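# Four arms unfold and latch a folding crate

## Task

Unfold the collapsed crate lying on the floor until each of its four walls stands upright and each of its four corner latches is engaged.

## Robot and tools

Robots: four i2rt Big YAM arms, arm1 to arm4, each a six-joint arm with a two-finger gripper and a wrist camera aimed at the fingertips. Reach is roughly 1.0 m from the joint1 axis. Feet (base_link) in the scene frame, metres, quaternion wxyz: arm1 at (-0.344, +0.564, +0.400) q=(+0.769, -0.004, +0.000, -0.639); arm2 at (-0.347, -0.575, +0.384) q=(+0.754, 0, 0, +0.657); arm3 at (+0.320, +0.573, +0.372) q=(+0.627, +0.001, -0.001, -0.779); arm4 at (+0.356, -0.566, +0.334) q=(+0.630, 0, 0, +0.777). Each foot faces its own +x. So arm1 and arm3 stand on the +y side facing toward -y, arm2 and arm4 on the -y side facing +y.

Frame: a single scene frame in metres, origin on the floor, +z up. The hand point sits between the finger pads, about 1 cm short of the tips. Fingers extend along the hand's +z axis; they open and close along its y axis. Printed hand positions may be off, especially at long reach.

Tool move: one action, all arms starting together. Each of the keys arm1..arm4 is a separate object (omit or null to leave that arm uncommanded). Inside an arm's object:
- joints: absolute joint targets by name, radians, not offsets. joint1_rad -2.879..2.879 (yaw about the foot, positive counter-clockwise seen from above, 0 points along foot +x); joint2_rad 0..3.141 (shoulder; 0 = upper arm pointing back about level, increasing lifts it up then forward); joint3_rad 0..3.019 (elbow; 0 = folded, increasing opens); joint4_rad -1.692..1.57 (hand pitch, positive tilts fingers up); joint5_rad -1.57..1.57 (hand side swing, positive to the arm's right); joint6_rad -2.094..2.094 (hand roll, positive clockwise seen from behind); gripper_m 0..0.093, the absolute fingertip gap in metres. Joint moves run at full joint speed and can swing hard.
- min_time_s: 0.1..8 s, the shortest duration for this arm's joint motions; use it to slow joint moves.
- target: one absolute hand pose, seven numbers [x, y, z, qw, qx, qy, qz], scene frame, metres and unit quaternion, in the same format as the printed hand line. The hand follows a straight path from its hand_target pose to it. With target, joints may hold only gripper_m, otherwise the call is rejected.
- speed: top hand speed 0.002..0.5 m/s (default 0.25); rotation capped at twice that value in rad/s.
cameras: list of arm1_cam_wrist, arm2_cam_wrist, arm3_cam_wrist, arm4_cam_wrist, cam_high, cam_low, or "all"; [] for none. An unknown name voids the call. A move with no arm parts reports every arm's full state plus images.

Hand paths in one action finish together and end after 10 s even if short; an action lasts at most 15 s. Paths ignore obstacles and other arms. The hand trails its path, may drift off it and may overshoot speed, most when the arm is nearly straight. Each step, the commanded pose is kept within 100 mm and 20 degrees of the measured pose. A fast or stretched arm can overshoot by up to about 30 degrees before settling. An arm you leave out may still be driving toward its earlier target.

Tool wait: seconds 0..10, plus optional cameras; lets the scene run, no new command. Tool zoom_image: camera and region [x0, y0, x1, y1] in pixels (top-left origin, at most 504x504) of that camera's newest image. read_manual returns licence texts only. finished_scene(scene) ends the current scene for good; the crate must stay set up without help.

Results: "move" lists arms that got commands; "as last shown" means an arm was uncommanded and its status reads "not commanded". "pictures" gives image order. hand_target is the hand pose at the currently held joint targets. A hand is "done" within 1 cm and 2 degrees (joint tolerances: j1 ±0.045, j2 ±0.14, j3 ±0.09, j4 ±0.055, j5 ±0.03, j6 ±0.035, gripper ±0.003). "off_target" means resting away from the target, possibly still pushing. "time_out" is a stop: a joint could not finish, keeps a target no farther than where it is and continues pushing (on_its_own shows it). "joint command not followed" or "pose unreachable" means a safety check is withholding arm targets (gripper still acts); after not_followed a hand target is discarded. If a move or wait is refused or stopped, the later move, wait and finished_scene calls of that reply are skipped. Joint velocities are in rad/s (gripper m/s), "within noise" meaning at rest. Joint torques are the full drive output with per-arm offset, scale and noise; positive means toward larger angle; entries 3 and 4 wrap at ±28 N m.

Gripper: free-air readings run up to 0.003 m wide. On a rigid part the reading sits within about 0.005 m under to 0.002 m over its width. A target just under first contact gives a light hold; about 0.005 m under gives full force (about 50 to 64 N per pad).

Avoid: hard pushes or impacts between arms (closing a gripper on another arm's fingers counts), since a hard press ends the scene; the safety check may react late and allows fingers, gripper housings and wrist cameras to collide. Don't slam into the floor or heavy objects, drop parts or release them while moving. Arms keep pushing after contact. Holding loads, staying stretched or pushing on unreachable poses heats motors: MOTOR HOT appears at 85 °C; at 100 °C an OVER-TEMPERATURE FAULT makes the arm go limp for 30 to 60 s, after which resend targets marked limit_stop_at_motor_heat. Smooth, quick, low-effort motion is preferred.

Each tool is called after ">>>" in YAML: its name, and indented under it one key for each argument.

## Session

>>> move:

>>> zoom_image:
  camera: "cam_high"
  region: [240, 230, 430, 410]

Scene clock: 0.00 s.
Joint torques (N m): no reading
Motor temperatures (°C): arm1=[26 28 27 23 25 23 24] | arm2=[23 24 24 24 27 26 24] | arm3=[26 25 27 23 25 23 27] | arm4=[24 26 26 29 26 25 26]
Heat: arm1: hottest joint2_rad 28 °C; arm2: hottest joint5_rad 27 °C; arm3: hottest joint3_rad 27 °C; arm4: hottest joint4_rad 29 °C.
Joint velocities: within noise
arm1.joint_positions: joint1_rad=+0.789 joint2_rad=+0.609 joint3_rad=+1.408 joint4_rad=-1.451 joint5_rad=+0.217 joint6_rad=-0.687 gripper_m=+0.09396
arm1.joint_status: not commanded
arm1.hand: x=-0.1884 y=+0.4177 z=+0.9285 quat_wxyz=(-0.292, -0.006, -0.892, +0.344) (m; scene frame)
arm1.hand_target: x=-0.1903 y=+0.4191 z=+0.9382 quat_wxyz=(-0.301, -0.007, -0.887, +0.350) (m; scene frame)
arm1.hand_status: not commanded
arm2.joint_positions: joint1_rad=-0.187 joint2_rad=+0.597 joint3_rad=+1.311 joint4_rad=-1.291 joint5_rad=+0.241 joint6_rad=-0.242 gripper_m=+0.09396
arm2.joint_status: not commanded
arm2.hand: x=-0.2311 y=-0.3617 z=+0.9012 quat_wxyz=(-0.466, +0.549, -0.680, -0.135) (m; scene frame)
arm2.hand_target: x=-0.2316 y=-0.3634 z=+0.9148 quat_wxyz=(-0.477, +0.543, -0.676, -0.142) (m; scene frame)
arm2.hand_status: not commanded
arm3.joint_positions: joint1_rad=+0.868 joint2_rad=+0.636 joint3_rad=+1.401 joint4_rad=-1.459 joint5_rad=+0.267 joint6_rad=-0.463 gripper_m=+0.09396
arm3.joint_status: not commanded
arm3.hand: x=+0.4150 y=+0.3713 z=+0.8920 quat_wxyz=(-0.249, -0.258, -0.861, +0.361) (m; scene frame)
arm3.hand_target: x=+0.4139 y=+0.3728 z=+0.9010 quat_wxyz=(-0.257, -0.258, -0.856, +0.367) (m; scene frame)
arm3.hand_status: not commanded
arm4.joint_positions: joint1_rad=-0.127 joint2_rad=+0.607 joint3_rad=+1.357 joint4_rad=-1.287 joint5_rad=+0.183 joint6_rad=-0.762 gripper_m=+0.09396
arm4.joint_status: not commanded
arm4.hand: x=+0.3687 y=-0.3251 z=+0.8718 quat_wxyz=(-0.479, +0.793, -0.351, -0.140) (m; scene frame)
arm4.hand_target: x=+0.3689 y=-0.3277 z=+0.8812 quat_wxyz=(-0.487, +0.788, -0.349, -0.145) (m; scene frame)
arm4.hand_status: not commanded
pictures: arm1_cam_wrist, arm2_cam_wrist, arm3_cam_wrist, arm4_cam_wrist, cam_high, cam_low

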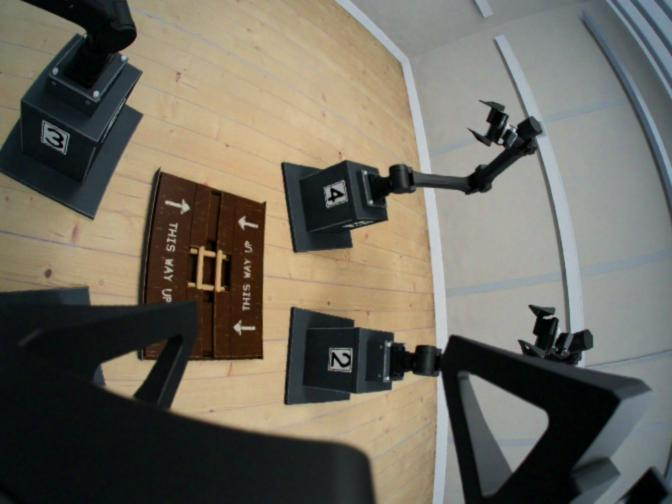

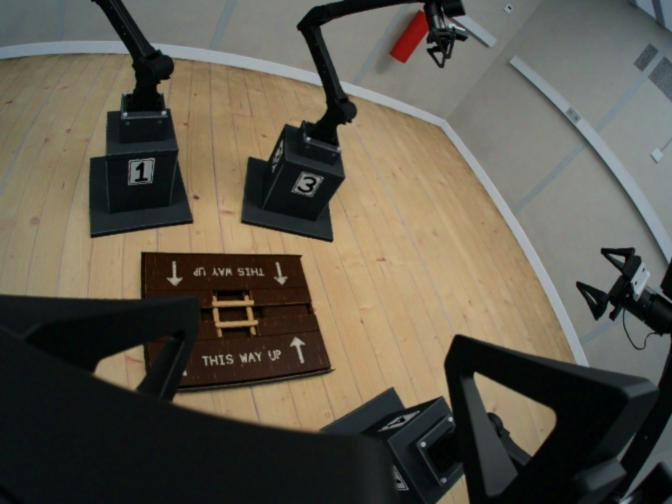

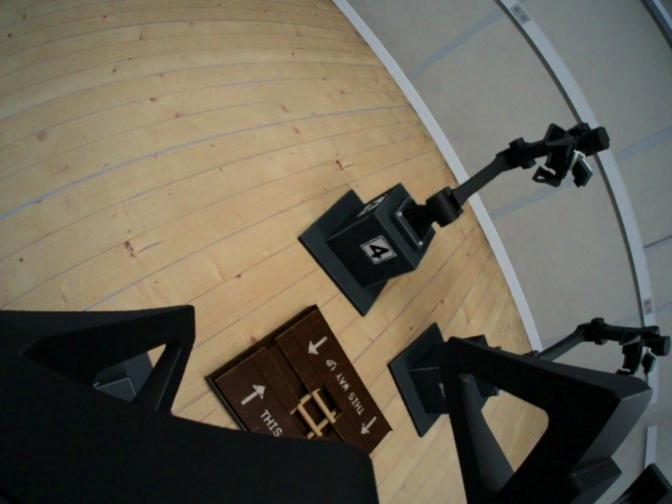

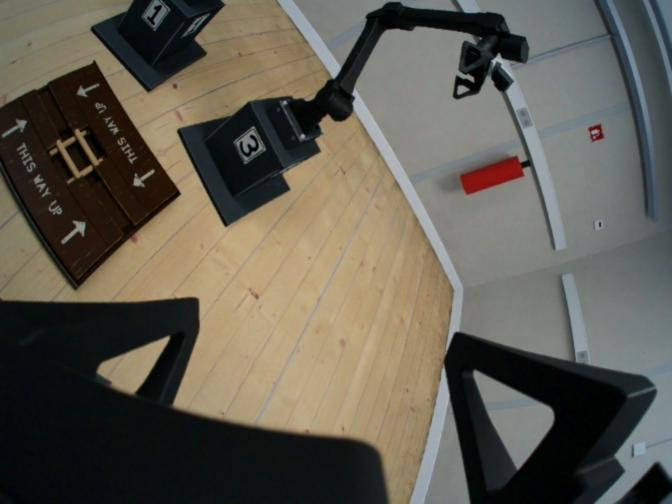

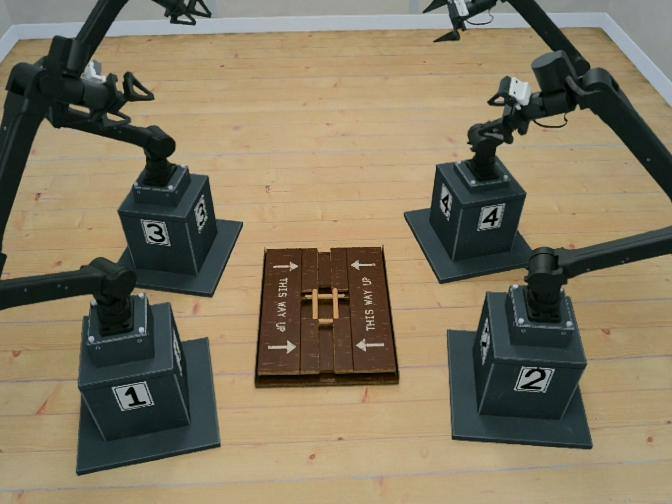

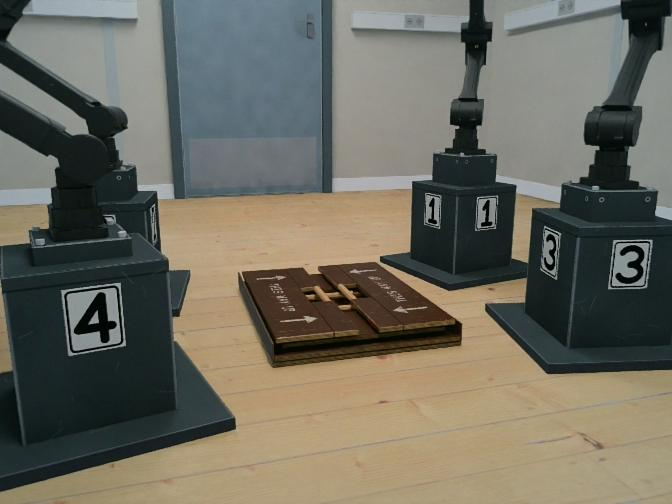

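Scaled by 2.653 from the camera's image (finer frame: 960x720).

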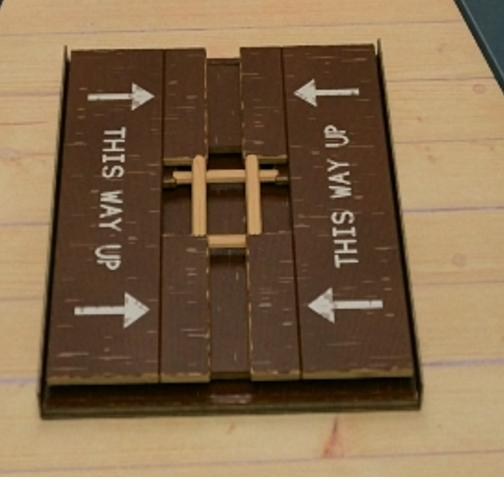

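>>> move:
  arm1: {"target": [-0.003, 0.024, 0.15, 0.008, 0.051, 0.9986, -0.012], "speed": 0.4, "joints": {"gripper_m": 0.042}}
  arm4: {"target": [-0.01, -0.15, 0.28, -0.012, 0.9996, -0.024, -0.008], "speed": 0.4, "joints": {"gripper_m": 0.042}}
  arm2: {"target": [-0.2, -0.12, 0.42, -0.02, 0.7241, -0.689, -0.015], "speed": 0.4, "joints": {"gripper_m": 0.042}}
  arm3: {"target": [0.17, 0.12, 0.42, 0.015, 0.70, 0.7137, -0.015], "speed": 0.4, "joints": {"gripper_m": 0.042}}
  cameras: ["arm1_cam_wrist", "arm4_cam_wrist"]

Scene clock: 21.77 s.
Joint torques (N m): arm1=[-0.91 -25.76 7.57 0.14 0.17 -0.02] | arm2=[0.38 -16.38 8.58 0.39 -0.16 -0.13] | arm3=[-1.26 -12.4 9.32 0.36 0.21 0.14] | arm4=[2.14 -17.44 10.5 -0.58 -0.21 -0.09]
Motor temperatures (°C): arm1=[26 28 28 23 25 23 24] | arm2=[23 24 25 25 27 26 24] | arm3=[26 25 29 24 25 23 27] | arm4=[24 26 28 29 26 25 26]
Heat: arm1: hottest joint2_rad 28 °C; arm2: hottest joint5_rad 27 °C; arm3: hottest joint3_rad 29 °C; arm4: hottest joint4_rad 29 °C.
move: arm1 off_target; arm2 off_target; arm3 off_target; arm4 off_target
Joint velocities: within noise
arm1.joint_positions: joint1_rad=+0.395 joint2_rad=+2.562 joint3_rad=+1.683 joint4_rad=-0.700 joint5_rad=-0.008 joint6_rad=-0.894 gripper_m=+0.04206
arm1.joint_status: all done
arm1.hand: x=-0.0067 y=+0.0468 z=+0.1398 quat_wxyz=(+0.002, -0.049, -0.999, -0.003)
arm1.hand_target: x=-0.0030 y=+0.0309 z=+0.1473 quat_wxyz=(-0.004, -0.047, -0.999, +0.007)
arm1.hand_status: off_target (0.025 m and 2.0 deg from the pose sent, 0.892 m and 52.3 deg at the start)
arm2.joint_positions: joint1_rad=-0.187 joint2_rad=+1.734 joint3_rad=+1.097 joint4_rad=-0.946 joint5_rad=-0.006 joint6_rad=-0.349 gripper_m=+0.04213
arm2.joint_status: all done
arm2.hand: x=-0.2025 y=-0.1438 z=+0.4025 quat_wxyz=(+0.006, +0.716, -0.698, +0.000)
arm2.hand_target: x=-0.1989 y=-0.1239 z=+0.4183 quat_wxyz=(-0.016, +0.721, -0.693, -0.012)
arm2.hand_status: off_target (0.030 m and 3.7 deg from the pose sent, 0.539 m and 57.2 deg at the start)
arm3.joint_positions: joint1_rad=-0.104 joint2_rad=+1.699 joint3_rad=+1.114 joint4_rad=-0.991 joint5_rad=-0.015 joint6_rad=-0.338 gripper_m=+0.04213
arm3.joint_status: all done
arm3.hand: x=+0.1793 y=+0.1408 z=+0.4099 quat_wxyz=(-0.007, -0.701, -0.713, -0.006)
arm3.hand_target: x=+0.1684 y=+0.1236 z=+0.4180 quat_wxyz=(-0.012, -0.707, -0.707, +0.009)
arm3.hand_status: off_target (0.025 m and 2.6 deg from the pose sent, 0.588 m and 72.9 deg at the start)
arm4.joint_positions: joint1_rad=+0.507 joint2_rad=+2.032 joint3_rad=+1.296 joint4_rad=-0.839 joint5_rad=+0.014 joint6_rad=-0.775 gripper_m=+0.04207
arm4.joint_status: all done
arm4.hand: x=+0.0088 y=-0.1615 z=+0.2696 quat_wxyz=(-0.003, +0.999, -0.041, +0.006)
arm4.hand_target: x=-0.0038 y=-0.1525 z=+0.2778 quat_wxyz=(-0.011, +1.000, -0.029, -0.002)
arm4.hand_status: off_target (0.024 m and 2.7 deg from the pose sent, 0.724 m and 72.3 deg at the start)

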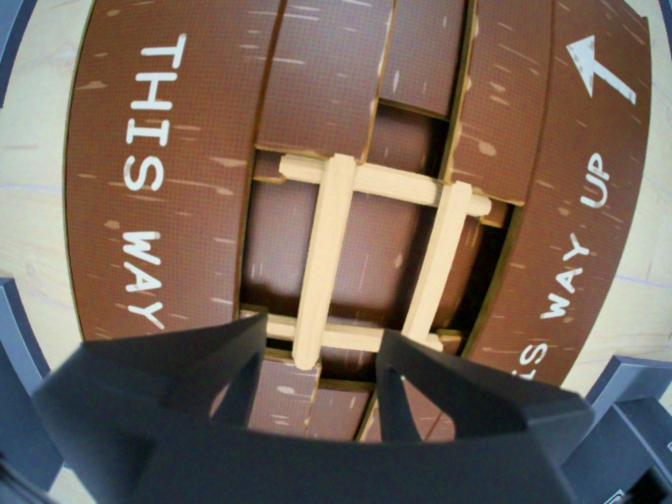

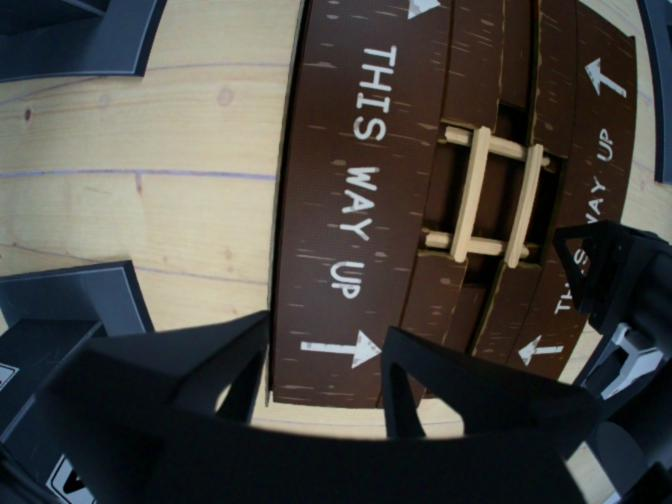

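>>> move:
  arm1: {"target": [-0.003, 0.0265, 0.0475, 0.008, 0.051, 0.9986, -0.012], "speed": 0.2}

>>> move:
  arm1: {"joints": {"gripper_m": 0.002}}
  cameras: ["arm1_cam_wrist"]

Scene clock: 24.93 s.
Joint torques (N m): arm1=[-1.03 -27.22 6.84 0.7 0.14 0.03] | arm2=[0.32 -16.38 8.61 0.39 -0.17 -0.13] | arm3=[-1.9 -12.28 9.36 0.25 0.19 0.15] | arm4=[2.2 -17.85 10.39 -0.57 -0.21 -0.1]
Motor temperatures (°C): arm1=[26 28 29 23 25 23 24] | arm2=[23 25 26 25 27 26 24] | arm3=[26 25 30 23 25 23 27] | arm4=[24 26 28 29 26 25 26]
Heat: arm1: hottest joint3_rad 29 °C; arm2: hottest joint5_rad 27 °C; arm3: hottest joint3_rad 30 °C; arm4: hottest joint4_rad 29 °C.
move: arm1 off_target
Joint velocities: within noise
arm1.joint_positions: joint1_rad=+0.393 joint2_rad=+2.780 joint3_rad=+1.819 joint4_rad=-0.618 joint5_rad=-0.008 joint6_rad=-0.894 gripper_m=+0.04206
arm1.joint_status: not commanded
arm1.hand: x=-0.0084 y=+0.0461 z=+0.0409 quat_wxyz=(+0.002, -0.050, -0.999, -0.003)
arm1.hand_target: x=-0.0038 y=+0.0273 z=+0.0479 quat_wxyz=(-0.008, -0.051, -0.999, +0.012)
arm1.hand_status: off_target (0.021 m and 2.0 deg from the pose sent, 0.095 m and 2.0 deg at the start)
arm2, arm3: as last shown
arm4.joint_positions: joint1_rad=+0.502 joint2_rad=+2.032 joint3_rad=+1.296 joint4_rad=-0.839 joint5_rad=+0.014 joint6_rad=-0.775 gripper_m=+0.04207
arm4.joint_status: not commanded
arm4.hand: x=+0.0107 y=-0.1599 z=+0.2696 quat_wxyz=(-0.003, +0.999, -0.043, +0.006)
arm4.hand_target: x=-0.0019 y=-0.1509 z=+0.2778 quat_wxyz=(-0.011, +0.999, -0.032, -0.002)
arm4.hand_status: not commanded
pictures: none

Scene clock: 25.50 s.
Joint torques (N m): arm1=[-1.08 -26.64 6.93 0.83 0.08 -0.02] | arm2=[0.38 -16.32 8.61 0.36 -0.16 -0.13] | arm3=[-1.08 -11.93 9.31 0.29 0.2 0.14] | arm4=[2.2 -17.79 10.37 -0.58 -0.21 -0.09]
Motor temperatures (°C): arm1=[26 29 29 23 25 23 24] | arm2=[23 25 26 25 27 26 24] | arm3=[26 25 30 23 25 23 27] | arm4=[24 26 28 29 26 25 26]
Heat: arm1: hottest joint2_rad 29 °C; arm2: hottest joint5_rad 27 °C; arm3: hottest joint3_rad 30 °C; arm4: hottest joint4_rad 29 °C.
move: arm1 off_target
Joint velocities: within noise
arm1.joint_positions: joint1_rad=+0.392 joint2_rad=+2.780 joint3_rad=+1.821 joint4_rad=-0.617 joint5_rad=-0.010 joint6_rad=-0.883 gripper_m=+0.01771
arm1.joint_status: gripper_m off_target (ended at +0.01773, target +0.00200)
arm1.hand: x=-0.0082 y=+0.0447 z=+0.0413 quat_wxyz=(+0.000, -0.056, -0.998, -0.002)
arm1.hand_target: x=-0.0032 y=+0.0274 z=+0.0480 quat_wxyz=(-0.010, -0.056, -0.998, +0.011)
arm1.hand_status: not commanded
arm2, arm3, arm4: as last shown

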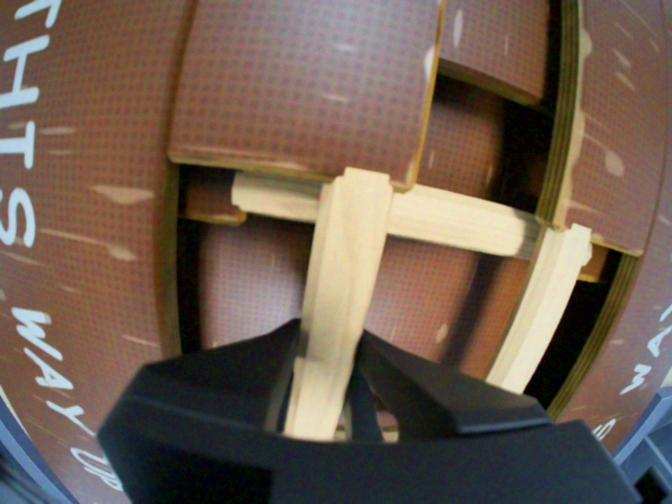

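>>> move:
  arm1: {"target": [-0.002, 0.043, 0.146, 0.021, 0.049, 0.9625, -0.2665], "speed": 0.25}

>>> move:
  arm1: {"target": [0.0, 0.112, 0.2146, 0.029, 0.046, 0.899, -0.435], "speed": 0.25}
  arm4: {"target": [-0.034, -0.002, 0.15, -0.012, 0.9998, -0.014, -0.008], "speed": 0.25}
  cameras: ["arm1_cam_wrist", "arm4_cam_wrist"]

Scene clock: 33.37 s.
Joint torques (N m): arm1=[-0.79 -25.99 3.63 2.58 0.8 -0.1] | arm2=[0.32 -16.32 8.59 0.36 -0.16 -0.12] | arm3=[-1.73 -12.1 9.32 0.35 0.22 0.19] | arm4=[2.2 -17.79 10.37 -0.58 -0.21 -0.09]
Motor temperatures (°C): arm1=[26 30 29 23 25 23 25] | arm2=[23 25 26 24 27 26 24] | arm3=[26 25 31 23 25 23 27] | arm4=[24 27 28 29 26 25 26]
Heat: arm1: hottest joint2_rad 30 °C; arm2: hottest joint5_rad 27 °C; arm3: hottest joint3_rad 31 °C; arm4: hottest joint4_rad 29 °C.
move: arm1 off_target
Joint velocities: within noise
arm1.joint_positions: joint1_rad=+0.485 joint2_rad=+2.510 joint3_rad=+1.330 joint4_rad=+0.003 joint5_rad=+0.288 joint6_rad=-0.854 gripper_m=+0.01771
arm1.joint_status: not commanded
arm1.hand: x=-0.0088 y=+0.0572 z=+0.1246 quat_wxyz=(-0.013, -0.050, -0.969, +0.242)
arm1.hand_target: x=-0.0018 y=+0.0430 z=+0.1444 quat_wxyz=(-0.023, -0.048, -0.963, +0.264)
arm1.hand_status: off_target (0.027 m and 3.1 deg from the pose sent, 0.105 m and 31.2 deg at the start)
arm2, arm3, arm4: as last shown
pictures: none

Scene clock: 35.07 s.
Joint torques (N m): arm1=[0.79 -24 1.21 2.39 0.64 0] | arm2=[0.38 -16.38 8.58 0.38 -0.16 -0.12] | arm3=[-1.14 -11.28 9.35 0.36 0.21 0.17] | arm4=[1.55 -21.95 11.11 -0.49 -0.23 -0.1]
Motor temperatures (°C): arm1=[26 30 29 23 25 23 25] | arm2=[23 25 26 24 27 26 24] | arm3=[26 25 31 23 25 23 27] | arm4=[24 27 28 29 26 25 26]
Heat: arm1: hottest joint2_rad 30 °C; arm2: hottest joint5_rad 27 °C; arm3: hottest joint3_rad 31 °C; arm4: hottest joint4_rad 29 °C.
move: arm1 off_target; arm4 off_target
Joint velocities: within noise
arm1.joint_positions: joint1_rad=+0.629 joint2_rad=+2.389 joint3_rad=+1.012 joint4_rad=+0.491 joint5_rad=+0.594 joint6_rad=-0.871 gripper_m=+0.01771
arm1.joint_status: not commanded
arm1.hand: x=-0.0078 y=+0.1099 z=+0.1967 quat_wxyz=(-0.018, -0.046, -0.904, +0.426)
arm1.hand_target: x=-0.0001 y=+0.1095 z=+0.2149 quat_wxyz=(-0.027, -0.042, -0.898, +0.437)
arm1.hand_status: off_target (0.020 m and 1.8 deg from the pose sent, 0.106 m and 23.7 deg at the start)
arm2, arm3: as last shown
arm4.joint_positions: joint1_rad=+0.404 joint2_rad=+2.510 joint3_rad=+1.853 joint4_rad=-0.891 joint5_rad=+0.002 joint6_rad=-0.917 gripper_m=+0.04207
arm4.joint_status: not commanded
arm4.hand: x=-0.0312 y=-0.0129 z=+0.1523 quat_wxyz=(-0.009, +1.000, -0.021, -0.006)
arm4.hand_target: x=-0.0373 y=-0.0064 z=+0.1482 quat_wxyz=(-0.011, +1.000, -0.012, -0.008)
arm4.hand_status: off_target (0.011 m and 0.9 deg from the pose sent, 0.203 m and 3.8 deg at the start)

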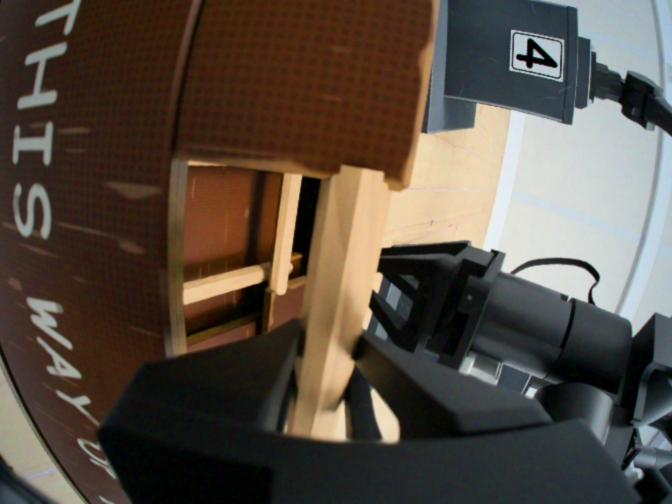

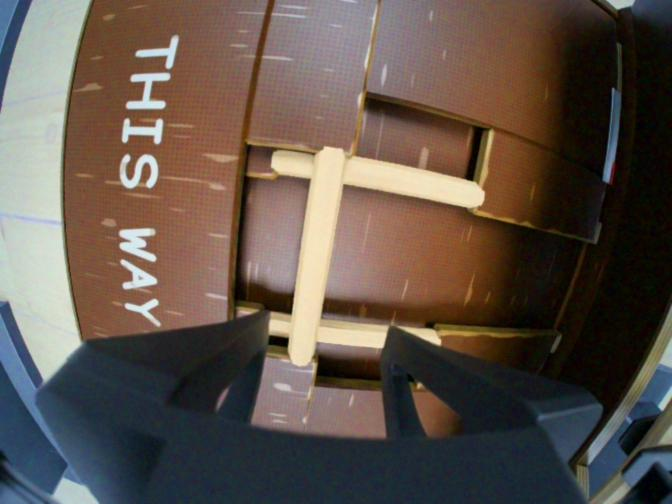

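>>> move:
  arm4: {"target": [-0.034, -0.0025, 0.046, -0.012, 0.9998, -0.004, -0.008], "speed": 0.2}
  arm1: {"target": [0.004, 0.206, 0.242, 0.036, 0.041, 0.82, -0.57], "speed": 0.2}

>>> move:
  arm4: {"joints": {"gripper_m": 0.002}}
  cameras: ["arm4_cam_wrist", "cam_low"]

Scene clock: 41.53 s.
Joint torques (N m): arm1=[1.14 -18.84 0.14 3.28 0.74 0.15] | arm2=[0.38 -16.32 8.59 0.36 -0.16 -0.12] | arm3=[-1.03 -11.93 9.48 0.29 0.23 0.12] | arm4=[1.32 -23.06 10.32 0.23 -0.18 -0.1]
Motor temperatures (°C): arm1=[26 30 29 23 26 23 25] | arm2=[23 26 27 24 27 26 24] | arm3=[26 25 31 23 25 23 27] | arm4=[24 28 28 29 26 25 26]
Heat: arm1: hottest joint2_rad 30 °C; arm2: hottest joint3_rad 27 °C; arm3: hottest joint3_rad 31 °C; arm4: hottest joint4_rad 29 °C.
move: arm1 off_target; arm4 off_target
Joint velocities: within noise
arm1.joint_positions: joint1_rad=+0.850 joint2_rad=+2.426 joint3_rad=+0.824 joint4_rad=+0.931 joint5_rad=+0.936 joint6_rad=-0.912 gripper_m=+0.01727
arm1.joint_status: not commanded
arm1.hand: x=-0.0049 y=+0.1979 z=+0.2359 quat_wxyz=(-0.019, -0.041, -0.824, +0.564)
arm1.hand_target: x=+0.0002 y=+0.2010 z=+0.2429 quat_wxyz=(-0.032, -0.044, -0.819, +0.571)
arm1.hand_status: off_target (0.013 m and 2.1 deg from the pose sent, 0.107 m and 19.3 deg at the start)
arm2, arm3: as last shown
arm4.joint_positions: joint1_rad=+0.396 joint2_rad=+2.708 joint3_rad=+1.949 joint4_rad=-0.802 joint5_rad=+0.002 joint6_rad=-0.940 gripper_m=+0.04207
arm4.joint_status: not commanded
arm4.hand: x=-0.0260 y=-0.0114 z=+0.0516 quat_wxyz=(-0.004, +1.000, -0.014, -0.002)
arm4.hand_target: x=-0.0290 y=-0.0005 z=+0.0467 quat_wxyz=(-0.013, +1.000, -0.008, -0.008)
arm4.hand_status: off_target (0.013 m and 1.6 deg from the pose sent, 0.107 m and 2.0 deg at the start)
pictures: none

Scene clock: 42.27 s.
Joint torques (N m): arm1=[0.73 -19.02 0.03 3.22 0.69 0.13] | arm2=[0.38 -16.32 8.59 0.36 -0.16 -0.13] | arm3=[-1.61 -12.51 9.29 0.42 0.16 0.11] | arm4=[1.32 -22.65 10.11 0.72 0.02 -0.11]
Motor temperatures (°C): arm1=[26 30 29 24 26 23 25] | arm2=[23 26 27 24 27 26 24] | arm3=[26 25 32 23 25 23 27] | arm4=[24 28 28 29 26 25 26]
Heat: arm1: hottest joint2_rad 30 °C; arm2: hottest joint3_rad 27 °C; arm3: hottest joint3_rad 32 °C; arm4: hottest joint4_rad 29 °C.
move: arm4 off_target
Joint velocities: within noise
arm1, arm2, arm3: as last shown
arm4.joint_positions: joint1_rad=+0.398 joint2_rad=+2.708 joint3_rad=+1.949 joint4_rad=-0.815 joint5_rad=-0.012 joint6_rad=-0.938 gripper_m=+0.01721
arm4.joint_status: gripper_m off_target (ended at +0.01723, target +0.00200)
arm4.hand: x=-0.0271 y=-0.0159 z=+0.0516 quat_wxyz=(+0.005, +1.000, -0.014, -0.004)
arm4.hand_target: x=-0.0310 y=-0.0020 z=+0.0467 quat_wxyz=(-0.010, +1.000, -0.007, -0.012)
arm4.hand_status: not commanded

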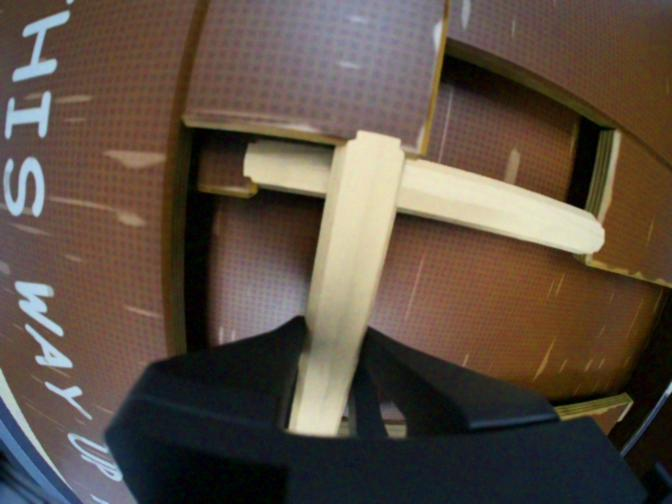

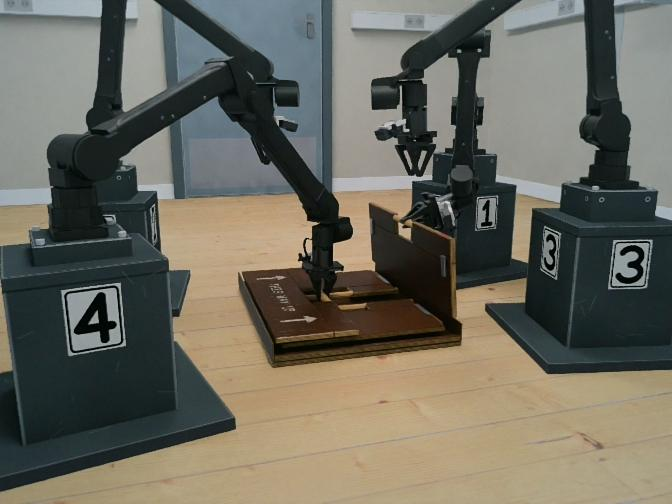

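>>> move:
  arm4: {"target": [-0.038, -0.025, 0.154, -0.271, 0.9622, -0.02, -0.014], "speed": 0.22}

>>> move:
  arm4: {"target": [-0.041, -0.086, 0.221, -0.435, 0.9, -0.02, -0.02], "speed": 0.22}
  arm2: {"target": [-0.075, 0.028, 0.33, -0.02, 0.7241, -0.689, -0.015], "speed": 0.25}
  cameras: ["arm4_cam_wrist", "arm2_cam_wrist", "cam_low"]

Scene clock: 47.93 s.
Joint torques (N m): arm1=[0.5 -18.84 0.08 3.26 0.71 0.13] | arm2=[0.38 -16.32 8.61 0.38 -0.16 -0.13] | arm3=[-1.14 -11.58 9.36 0.31 0.21 0.17] | arm4=[2.43 -23.77 5.89 1.57 0.45 0.17]
Motor temperatures (°C): arm1=[26 30 29 24 26 23 25] | arm2=[23 26 27 24 27 26 24] | arm3=[26 25 32 23 25 23 27] | arm4=[24 28 28 29 26 25 27]
Heat: arm1: hottest joint2_rad 30 °C; arm2: hottest joint3_rad 27 °C; arm3: hottest joint3_rad 32 °C; arm4: hottest joint4_rad 29 °C.
move: arm4 off_target
Joint velocities: within noise
arm1, arm2, arm3: as last shown
arm4.joint_positions: joint1_rad=+0.496 joint2_rad=+2.404 joint3_rad=+1.434 joint4_rad=-0.198 joint5_rad=+0.324 joint6_rad=-0.897 gripper_m=+0.01721
arm4.joint_status: not commanded
arm4.hand: x=-0.0267 y=-0.0290 z=+0.1341 quat_wxyz=(-0.253, +0.967, -0.018, -0.004)
arm4.hand_target: x=-0.0364 y=-0.0236 z=+0.1525 quat_wxyz=(-0.271, +0.962, -0.020, -0.014)
arm4.hand_status: off_target (0.023 m and 2.5 deg from the pose sent, 0.103 m and 32.0 deg at the start)
pictures: none

Scene clock: 49.70 s.
Joint torques (N m): arm1=[0.91 -19.25 0.24 3.22 0.73 0.12] | arm2=[-0.09 -23.41 9.13 -0.01 -0.17 -0.13] | arm3=[-1.49 -12.4 9.43 0.31 0.17 0.15] | arm4=[3.25 -21.66 4.42 1.77 0.17 0.08]
Motor temperatures (°C): arm1=[26 30 29 24 26 23 25] | arm2=[23 26 27 24 27 26 24] | arm3=[26 25 32 23 25 23 27] | arm4=[24 28 28 29 26 25 27]
Heat: arm1: hottest joint2_rad 30 °C; arm2: hottest joint3_rad 27 °C; arm3: hottest joint3_rad 32 °C; arm4: hottest joint4_rad 29 °C.
move: arm2 off_target; arm4 off_target
Joint velocities: within noise
arm1: as last shown
arm2.joint_positions: joint1_rad=-0.284 joint2_rad=+2.257 joint3_rad=+1.708 joint4_rad=-1.002 joint5_rad=-0.015 joint6_rad=-0.469 gripper_m=+0.04213
arm2.joint_status: not commanded
arm2.hand: x=-0.0854 y=+0.0146 z=+0.3177 quat_wxyz=(-0.007, +0.724, -0.689, -0.010)
arm2.hand_target: x=-0.0780 y=+0.0286 z=+0.3292 quat_wxyz=(-0.020, +0.726, -0.687, -0.016)
arm2.hand_status: off_target (0.021 m and 1.6 deg from the pose sent, 0.226 m and 3.7 deg at the start)
arm3.joint_positions: joint1_rad=-0.104 joint2_rad=+1.699 joint3_rad=+1.114 joint4_rad=-0.991 joint5_rad=-0.015 joint6_rad=-0.338 gripper_m=+0.04213
arm3.joint_status: not commanded
arm3.hand: x=+0.1793 y=+0.1408 z=+0.4099 quat_wxyz=(-0.007, -0.701, -0.713, -0.006)
arm3.hand_target: x=+0.1684 y=+0.1236 z=+0.4180 quat_wxyz=(-0.012, -0.707, -0.707, +0.009)
arm3.hand_status: not commanded
arm4.joint_positions: joint1_rad=+0.625 joint2_rad=+2.252 joint3_rad=+1.126 joint4_rad=+0.232 joint5_rad=+0.615 joint6_rad=-0.913 gripper_m=+0.01721
arm4.joint_status: not commanded
arm4.hand: x=-0.0291 y=-0.0795 z=+0.2025 quat_wxyz=(-0.426, +0.905, -0.021, -0.004)
arm4.hand_target: x=-0.0425 y=-0.0837 z=+0.2215 quat_wxyz=(-0.437, +0.899, -0.015, -0.019)
arm4.hand_status: off_target (0.023 m and 2.2 deg from the pose sent, 0.105 m and 22.4 deg at the start)
pictures: arm2_cam_wrist, arm4_cam_wrist, cam_low

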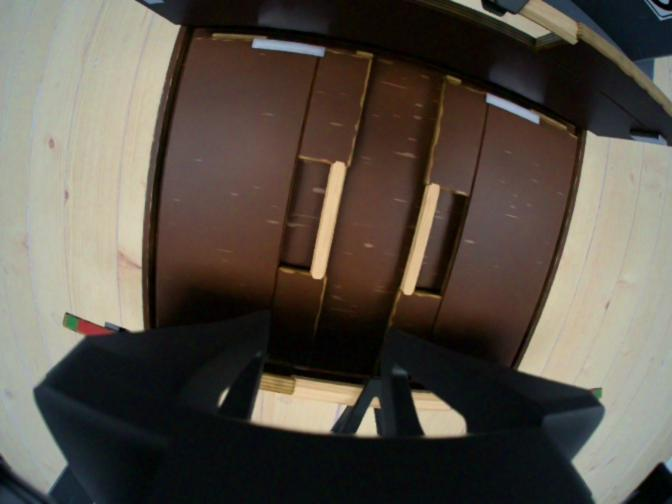

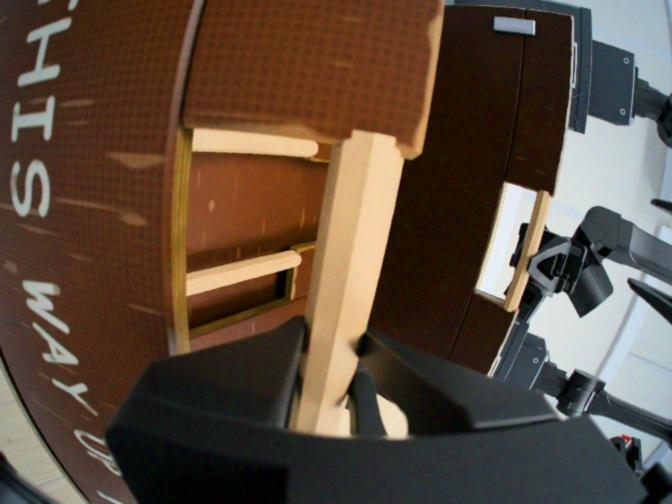

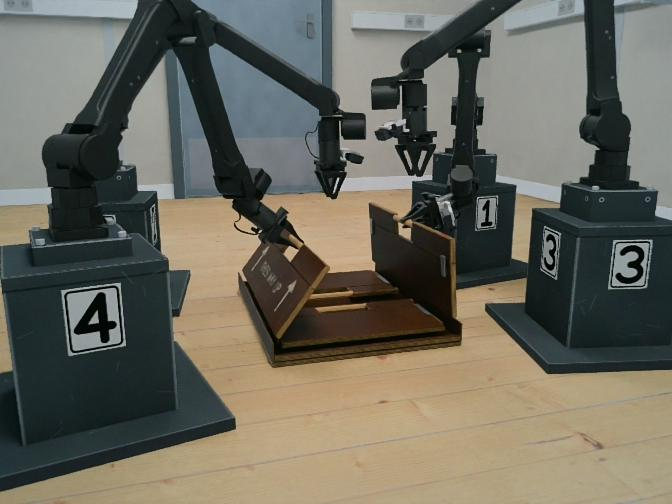

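>>> move:
  arm4: {"target": [-0.043, -0.182, 0.243, -0.55, 0.8346, -0.02, -0.02], "speed": 0.2}
  arm2: {"target": [-0.071, 0.022, 0.062, -0.018, 0.7241, -0.689, -0.012], "speed": 0.25}
  arm3: {"target": [0.06, 0.0, 0.36, 0.015, 0.70, 0.7137, -0.015], "speed": 0.25}
  cameras: ["arm2_cam_wrist", "arm3_cam_wrist"]

>>> zoom_image:
  camera: "arm2_cam_wrist"
  region: [200, 140, 460, 460]

Scene clock: 55.40 s.
Joint torques (N m): arm1=[0.67 -19.25 0.06 3.25 0.71 0.16] | arm2=[-1.08 -25.47 6.83 0.62 0.06 -0.12] | arm3=[-1.38 -16.62 9.99 -0.06 -0.01 -0.04] | arm4=[3.84 -17.2 3.14 2.07 -0.18 0.22]
Motor temperatures (°C): arm1=[26 30 29 24 26 23 25] | arm2=[23 27 27 24 27 26 24] | arm3=[26 25 32 23 25 23 27] | arm4=[24 29 28 29 26 25 27]
Heat: arm1: hottest joint2_rad 30 °C; arm2: hottest joint2_rad 27 °C; arm3: hottest joint3_rad 32 °C; arm4: hottest joint2_rad 29 °C.
move: arm2 off_target; arm3 off_target; arm4 off_target
Joint velocities: within noise
arm1: as last shown
arm2.joint_positions: joint1_rad=-0.293 joint2_rad=+2.743 joint3_rad=+1.841 joint4_rad=-0.674 joint5_rad=-0.013 joint6_rad=-0.475 gripper_m=+0.04213
arm2.joint_status: not commanded
arm2.hand: x=-0.0846 y=+0.0011 z=+0.0516 quat_wxyz=(+0.004, +0.723, -0.691, -0.005)
arm2.hand_target: x=-0.0694 y=+0.0180 z=+0.0626 quat_wxyz=(-0.018, +0.723, -0.691, -0.011)
arm2.hand_status: off_target (0.027 m and 2.7 deg from the pose sent, 0.256 m and 1.3 deg at the start)
arm3.joint_positions: joint1_rad=-0.204 joint2_rad=+2.104 joint3_rad=+1.598 joint4_rad=-1.032 joint5_rad=-0.015 joint6_rad=-0.440 gripper_m=+0.04213
arm3.joint_status: not commanded
arm3.hand: x=+0.0719 y=+0.0110 z=+0.3599 quat_wxyz=(-0.014, -0.699, -0.714, +0.012)
arm3.hand_target: x=+0.0606 y=+0.0006 z=+0.3590 quat_wxyz=(-0.016, -0.700, -0.714, +0.015)
arm3.hand_status: off_target (0.016 m and 0.4 deg from the pose sent, 0.191 m and 2.6 deg at the start)
arm4.joint_positions: joint1_rad=+0.820 joint2_rad=+2.216 joint3_rad=+0.908 joint4_rad=+0.587 joint5_rad=+0.941 joint6_rad=-0.924 gripper_m=+0.01676
arm4.joint_status: not commanded
arm4.hand: x=-0.0297 y=-0.1685 z=+0.2413 quat_wxyz=(-0.553, +0.833, -0.030, +0.003)
arm4.hand_target: x=-0.0413 y=-0.1797 z=+0.2444 quat_wxyz=(-0.553, +0.833, -0.021, -0.015)
arm4.hand_status: off_target (0.019 m and 2.9 deg from the pose sent, 0.111 m and 16.4 deg at the start)

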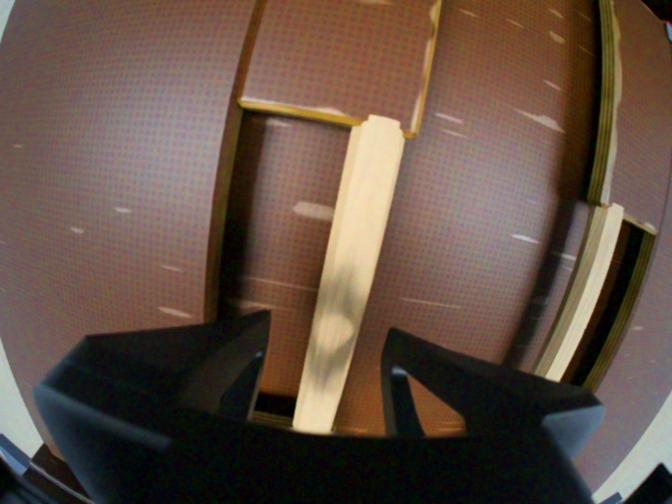

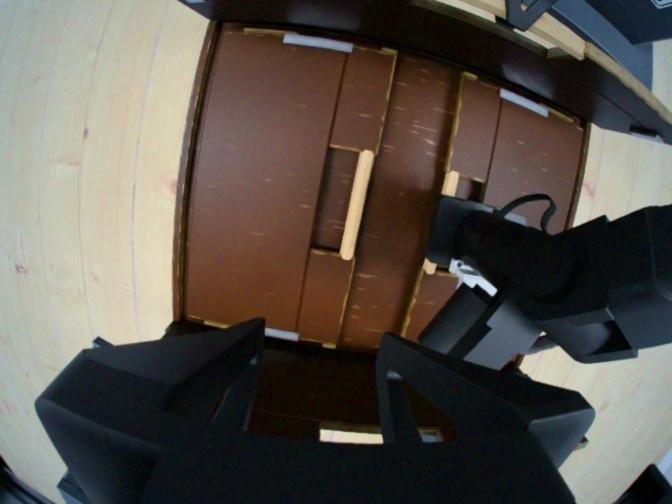

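Scaled by 1.575 from the camera's image (finer frame: 960x720).

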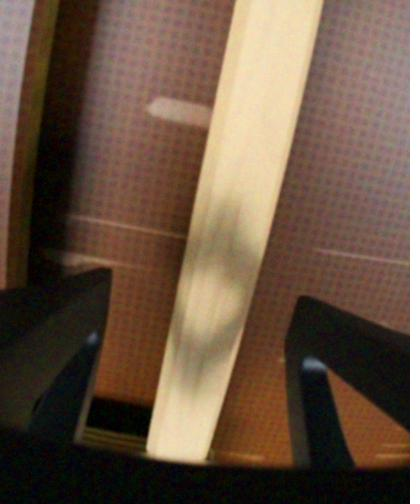

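>>> move:
  arm2: {"target": [-0.068, 0.022, 0.032, -0.018, 0.7241, -0.689, -0.012], "speed": 0.12}
  arm1: {"target": [0.004, 0.225, 0.244, 0.036, 0.041, 0.82, -0.57], "speed": 0.1}
  arm4: {"target": [-0.043, -0.206, 0.244, -0.55, 0.8346, -0.02, -0.02], "speed": 0.1}

>>> move:
  arm2: {"joints": {"gripper_m": 0.002}}
  cameras: ["arm2_cam_wrist", "cam_low"]

Scene clock: 63.00 s.
Joint torques (N m): arm1=[2.32 -19.72 -0.64 2.03 0.54 0.36] | arm2=[-0.85 -25.05 6.9 0.58 0 -0.13] | arm3=[-1.61 -16.32 9.83 -0.1 0 -0.05] | arm4=[4.25 -16.85 3.15 0.92 -0.31 0.54]
Motor temperatures (°C): arm1=[26 30 28 24 26 23 25] | arm2=[23 28 27 24 27 26 24] | arm3=[26 26 33 23 25 23 27] | arm4=[24 29 28 29 26 25 27]
Heat: arm1: hottest joint2_rad 30 °C; arm2: hottest joint2_rad 28 °C; arm3: hottest joint3_rad 33 °C; arm4: hottest joint2_rad 29 °C.
move: arm1 off_target; arm2 off_target; arm4 off_target
Joint velocities: within noise
arm1.joint_positions: joint1_rad=+0.889 joint2_rad=+2.426 joint3_rad=+0.804 joint4_rad=+0.931 joint5_rad=+0.975 joint6_rad=-0.888 gripper_m=+0.01704
arm1.joint_status: not commanded
arm1.hand: x=-0.0053 y=+0.2146 z=+0.2369 quat_wxyz=(-0.017, -0.039, -0.821, +0.569)
arm1.hand_target: x=+0.0034 y=+0.2244 z=+0.2439 quat_wxyz=(-0.035, -0.041, -0.820, +0.570)
arm1.hand_status: off_target (0.016 m and 2.2 deg from the pose sent, 0.030 m and 2.1 deg at the start)
arm2.joint_positions: joint1_rad=-0.295 joint2_rad=+2.809 joint3_rad=+1.909 joint4_rad=-0.665 joint5_rad=-0.013 joint6_rad=-0.480 gripper_m=+0.04213
arm2.joint_status: not commanded
arm2.hand: x=-0.0804 y=+0.0079 z=+0.0271 quat_wxyz=(-0.001, +0.724, -0.690, -0.007)
arm2.hand_target: x=-0.0673 y=+0.0215 z=+0.0329 quat_wxyz=(-0.019, +0.724, -0.690, -0.012)
arm2.hand_status: off_target (0.019 m and 2.0 deg from the pose sent, 0.033 m and 2.7 deg at the start)
arm3: as last shown
arm4.joint_positions: joint1_rad=+0.864 joint2_rad=+2.202 joint3_rad=+0.872 joint4_rad=+0.587 joint5_rad=+0.971 joint6_rad=-0.898 gripper_m=+0.01646
arm4.joint_status: not commanded
arm4.hand: x=-0.0303 y=-0.1916 z=+0.2433 quat_wxyz=(-0.556, +0.831, -0.024, +0.002)
arm4.hand_target: x=-0.0428 y=-0.2060 z=+0.2439 quat_wxyz=(-0.551, +0.834, -0.019, -0.019)
arm4.hand_status: off_target (0.019 m and 2.7 deg from the pose sent, 0.040 m and 2.9 deg at the start)
pictures: none

Scene clock: 63.57 s.
Joint torques (N m): arm1=[2.67 -20.07 -0.54 2.15 0.53 0.32] | arm2=[-0.79 -24.94 6.9 0.59 0.02 -0.21] | arm3=[-1.26 -16.32 9.81 -0.06 -0.03 -0.04] | arm4=[4.31 -16.85 3.15 0.92 -0.32 0.53]
Motor temperatures (°C): arm1=[26 30 28 24 26 23 25] | arm2=[23 28 27 24 27 26 24] | arm3=[26 26 33 23 25 23 27] | arm4=[24 29 28 29 26 25 27]
Heat: arm1: hottest joint2_rad 30 °C; arm2: hottest joint2_rad 28 °C; arm3: hottest joint3_rad 33 °C; arm4: hottest joint2_rad 29 °C.
move: arm2 off_target
Joint velocities: within noise
arm1, arm3, arm4: as last shown
arm2.joint_positions: joint1_rad=-0.295 joint2_rad=+2.809 joint3_rad=+1.909 joint4_rad=-0.665 joint5_rad=-0.023 joint6_rad=-0.474 gripper_m=+0.01735
arm2.joint_status: gripper_m off_target (ended at +0.01738, target +0.00200)
arm2.hand: x=-0.0819 y=+0.0085 z=+0.0271 quat_wxyz=(+0.001, +0.722, -0.692, -0.011)
arm2.hand_target: x=-0.0689 y=+0.0222 z=+0.0329 quat_wxyz=(-0.017, +0.724, -0.689, -0.016)
arm2.hand_status: not commanded

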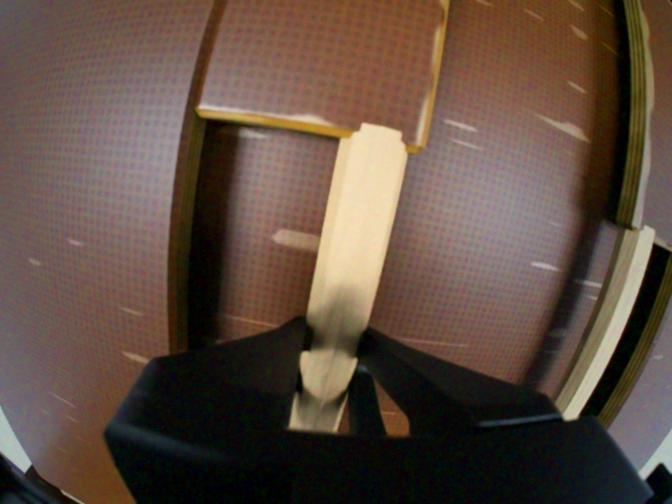

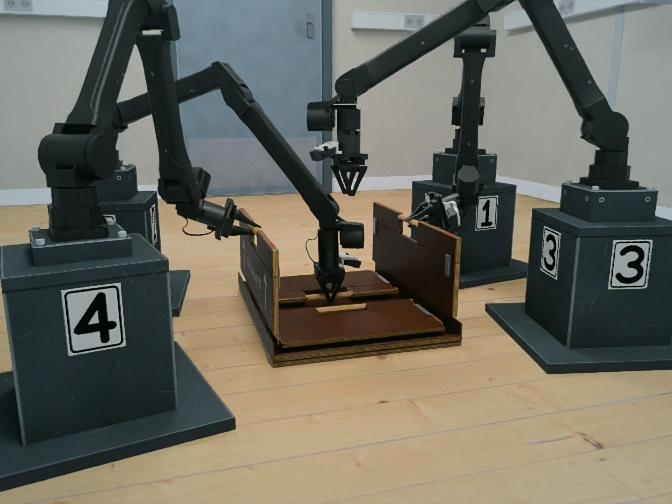

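>>> move:
  arm2: {"target": [-0.097,0.022,0.136,-0.167,0.7067,-0.6734,0.144], "speed": 0.2}
  cameras: []

>>> move:
  arm2: {"target": [-0.164,0.024,0.206,-0.2795,0.668,-0.6365,0.2655], "speed": 0.2}
  cameras: ["cam_high","arm3_cam_wrist","cam_low"]

Scene clock: 72.83 s.
Joint torques (N m): arm1=[1.61 -20.07 -0.51 2.09 0.54 0.33] | arm2=[0.79 -27.63 4.04 0.46 0.69 -0.01] | arm3=[-1.85 -16.44 9.83 -0.06 -0.02 -0.01] | arm4=[4.25 -16.85 3.15 0.92 -0.32 0.53]
Motor temperatures (°C): arm1=[26 30 28 24 26 23 26] | arm2=[23 29 27 24 27 26 25] | arm3=[26 27 33 23 25 23 27] | arm4=[24 29 28 29 26 25 27]
Heat: arm1: hottest joint2_rad 30 °C; arm2: hottest joint2_rad 29 °C; arm3: hottest joint3_rad 33 °C; arm4: hottest joint2_rad 29 °C.
move: arm2 off_target
Joint velocities: within noise
arm1, arm3, arm4: as last shown
arm2.joint_positions: joint1_rad=-0.163 joint2_rad=+2.593 joint3_rad=+1.625 joint4_rad=-0.456 joint5_rad=+0.399 joint6_rad=-0.374 gripper_m=+0.01735
arm2.joint_status: not commanded
arm2.hand: x=-0.0954 y=+0.0081 z=+0.1081 quat_wxyz=(-0.151, +0.707, -0.675, +0.147)
arm2.hand_target: x=-0.0958 y=+0.0231 z=+0.1345 quat_wxyz=(-0.170, +0.706, -0.673, +0.143)
arm2.hand_status: off_target (0.031 m and 1.9 deg from the pose sent, 0.111 m and 26.4 deg at the start)

Scene clock: 74.37 s.
Joint torques (N m): arm1=[2.2 -20.25 -0.55 1.99 0.53 0.32] | arm2=[2.9 -26.87 4.21 -0.21 0.11 0.15] | arm3=[-1.26 -16.44 9.96 -0.02 -0.02 -0.02] | arm4=[4.19 -16.85 3.21 0.94 -0.36 0.53]
Motor temperatures (°C): arm1=[26 30 28 24 26 23 26] | arm2=[23 29 27 24 27 26 25] | arm3=[26 27 33 23 25 23 27] | arm4=[24 30 28 29 26 25 27]
Heat: arm1: hottest joint2_rad 30 °C; arm2: hottest joint2_rad 29 °C; arm3: hottest joint3_rad 33 °C; arm4: hottest joint2_rad 30 °C.
move: arm2 off_target
Joint velocities: within noise
arm1, arm3: as last shown
arm2.joint_positions: joint1_rad=+0.001 joint2_rad=+2.490 joint3_rad=+1.521 joint4_rad=-0.470 joint5_rad=+0.798 joint6_rad=-0.234 gripper_m=+0.01735
arm2.joint_status: not commanded
arm2.hand: x=-0.1411 y=+0.0085 z=+0.1818 quat_wxyz=(-0.269, +0.664, -0.636, +0.286)
arm2.hand_target: x=-0.1607 y=+0.0244 z=+0.2061 quat_wxyz=(-0.282, +0.669, -0.632, +0.270)
arm2.hand_status: off_target (0.037 m and 2.6 deg from the pose sent, 0.121 m and 21.0 deg at the start)
arm4.joint_positions: joint1_rad=+0.864 joint2_rad=+2.202 joint3_rad=+0.872 joint4_rad=+0.587 joint5_rad=+0.973 joint6_rad=-0.898 gripper_m=+0.01646
arm4.joint_status: not commanded
arm4.hand: x=-0.0301 y=-0.1916 z=+0.2434 quat_wxyz=(-0.557, +0.830, -0.024, +0.003)
arm4.hand_target: x=-0.0425 y=-0.2053 z=+0.2440 quat_wxyz=(-0.551, +0.834, -0.019, -0.019)
arm4.hand_status: not commanded
pictures: arm3_cam_wrist, cam_high, cam_low

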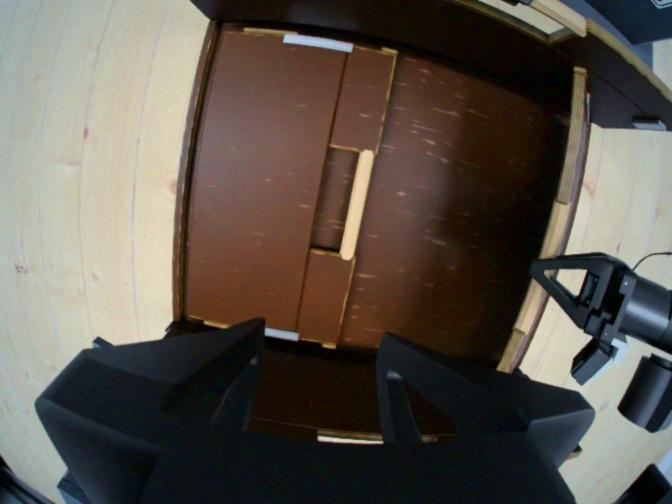

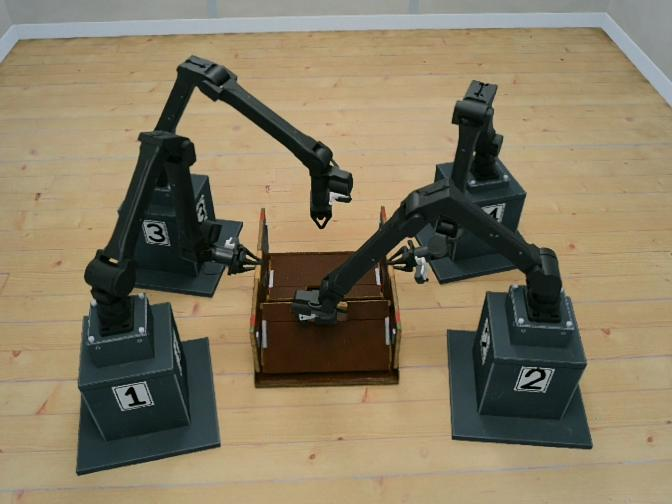

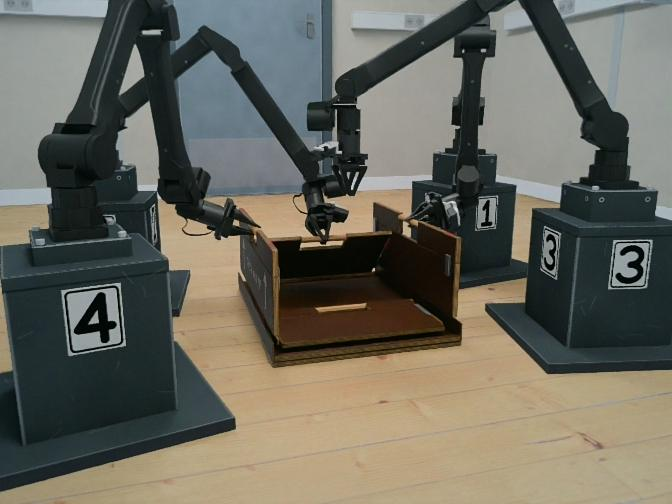

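>>> move:
  arm2: {"target": [-0.248,0.027,0.247,-0.316,0.651,-0.620,0.307], "speed": 0.2}
  arm3: {"target": [0.0225,-0.003,0.075,0.015,0.70,0.7137,-0.015], "speed": 0.3}
  cameras: ["cam_high","arm3_cam_wrist","cam_low"]

Scene clock: 77.53 s.
Joint torques (N m): arm1=[1.9 -19.9 -0.49 2.32 0.54 0.32] | arm2=[3.43 -24.53 6.12 -0.28 -0.44 0.17] | arm3=[-1.26 -18.61 6.89 0.51 -0.07 -0.04] | arm4=[4.07 -16.85 3.23 0.92 -0.41 0.52]
Motor temperatures (°C): arm1=[26 30 28 24 26 23 26] | arm2=[23 29 27 24 27 26 25] | arm3=[26 27 33 23 25 23 27] | arm4=[24 30 27 29 26 25 27]
Heat: arm1: hottest joint2_rad 30 °C; arm2: hottest joint2_rad 29 °C; arm3: hottest joint3_rad 33 °C; arm4: hottest joint2_rad 30 °C.
move: arm2 off_target; arm3 off_target
Joint velocities: within noise
arm1: as last shown
arm2.joint_positions: joint1_rad=+0.161 joint2_rad=+2.435 joint3_rad=+1.538 joint4_rad=-0.735 joint5_rad=+0.935 joint6_rad=+0.019 gripper_m=+0.01703
arm2.joint_status: not commanded
arm2.hand: x=-0.2204 y=+0.0094 z=+0.2335 quat_wxyz=(-0.306, +0.643, -0.619, +0.332)
arm2.hand_target: x=-0.2468 y=+0.0271 z=+0.2471 quat_wxyz=(-0.316, +0.650, -0.619, +0.307)
arm2.hand_status: off_target (0.035 m and 3.2 deg from the pose sent, 0.127 m and 6.3 deg at the start)
arm3.joint_positions: joint1_rad=-0.259 joint2_rad=+2.644 joint3_rad=+1.763 joint4_rad=-0.670 joint5_rad=-0.015 joint6_rad=-0.493 gripper_m=+0.04213
arm3.joint_status: not commanded
arm3.hand: x=+0.0328 y=+0.0075 z=+0.0799 quat_wxyz=(-0.011, -0.701, -0.713, +0.006)
arm3.hand_target: x=+0.0237 y=+0.0005 z=+0.0750 quat_wxyz=(-0.015, -0.700, -0.713, +0.014)
arm3.hand_status: off_target (0.015 m and 1.1 deg from the pose sent, 0.290 m and 0.4 deg at the start)
arm4.joint_positions: joint1_rad=+0.866 joint2_rad=+2.202 joint3_rad=+0.871 joint4_rad=+0.587 joint5_rad=+0.974 joint6_rad=-0.897 gripper_m=+0.01645
arm4.joint_status: not commanded
arm4.hand: x=-0.0298 y=-0.1925 z=+0.2433 quat_wxyz=(-0.557, +0.830, -0.024, +0.003)
arm4.hand_target: x=-0.0423 y=-0.2058 z=+0.2438 quat_wxyz=(-0.551, +0.834, -0.019, -0.019)
arm4.hand_status: not commanded
pictures: arm3_cam_wrist, cam_high, cam_low

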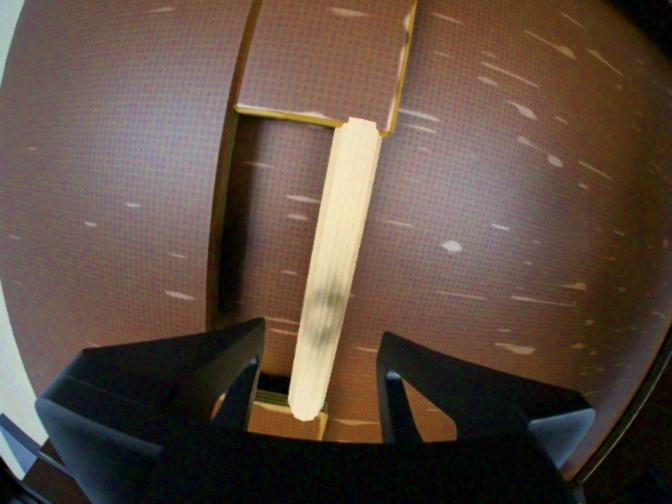

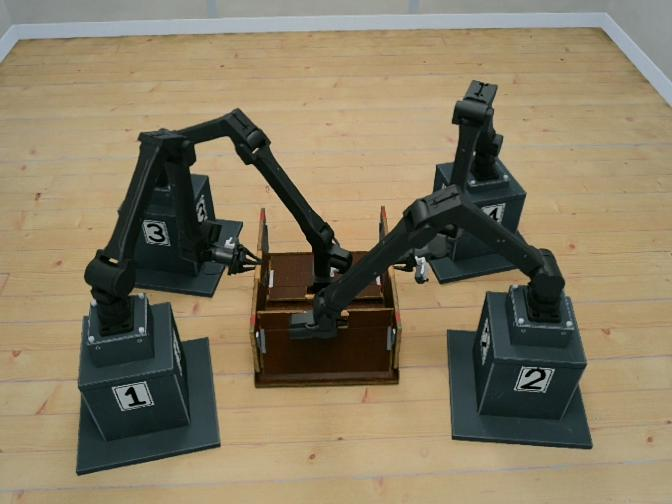

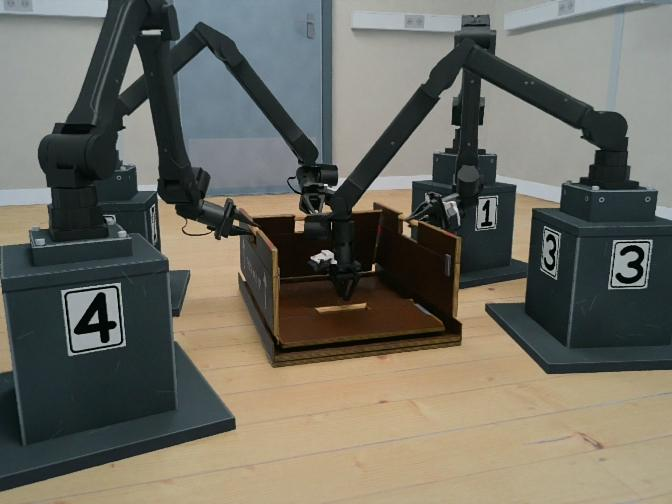

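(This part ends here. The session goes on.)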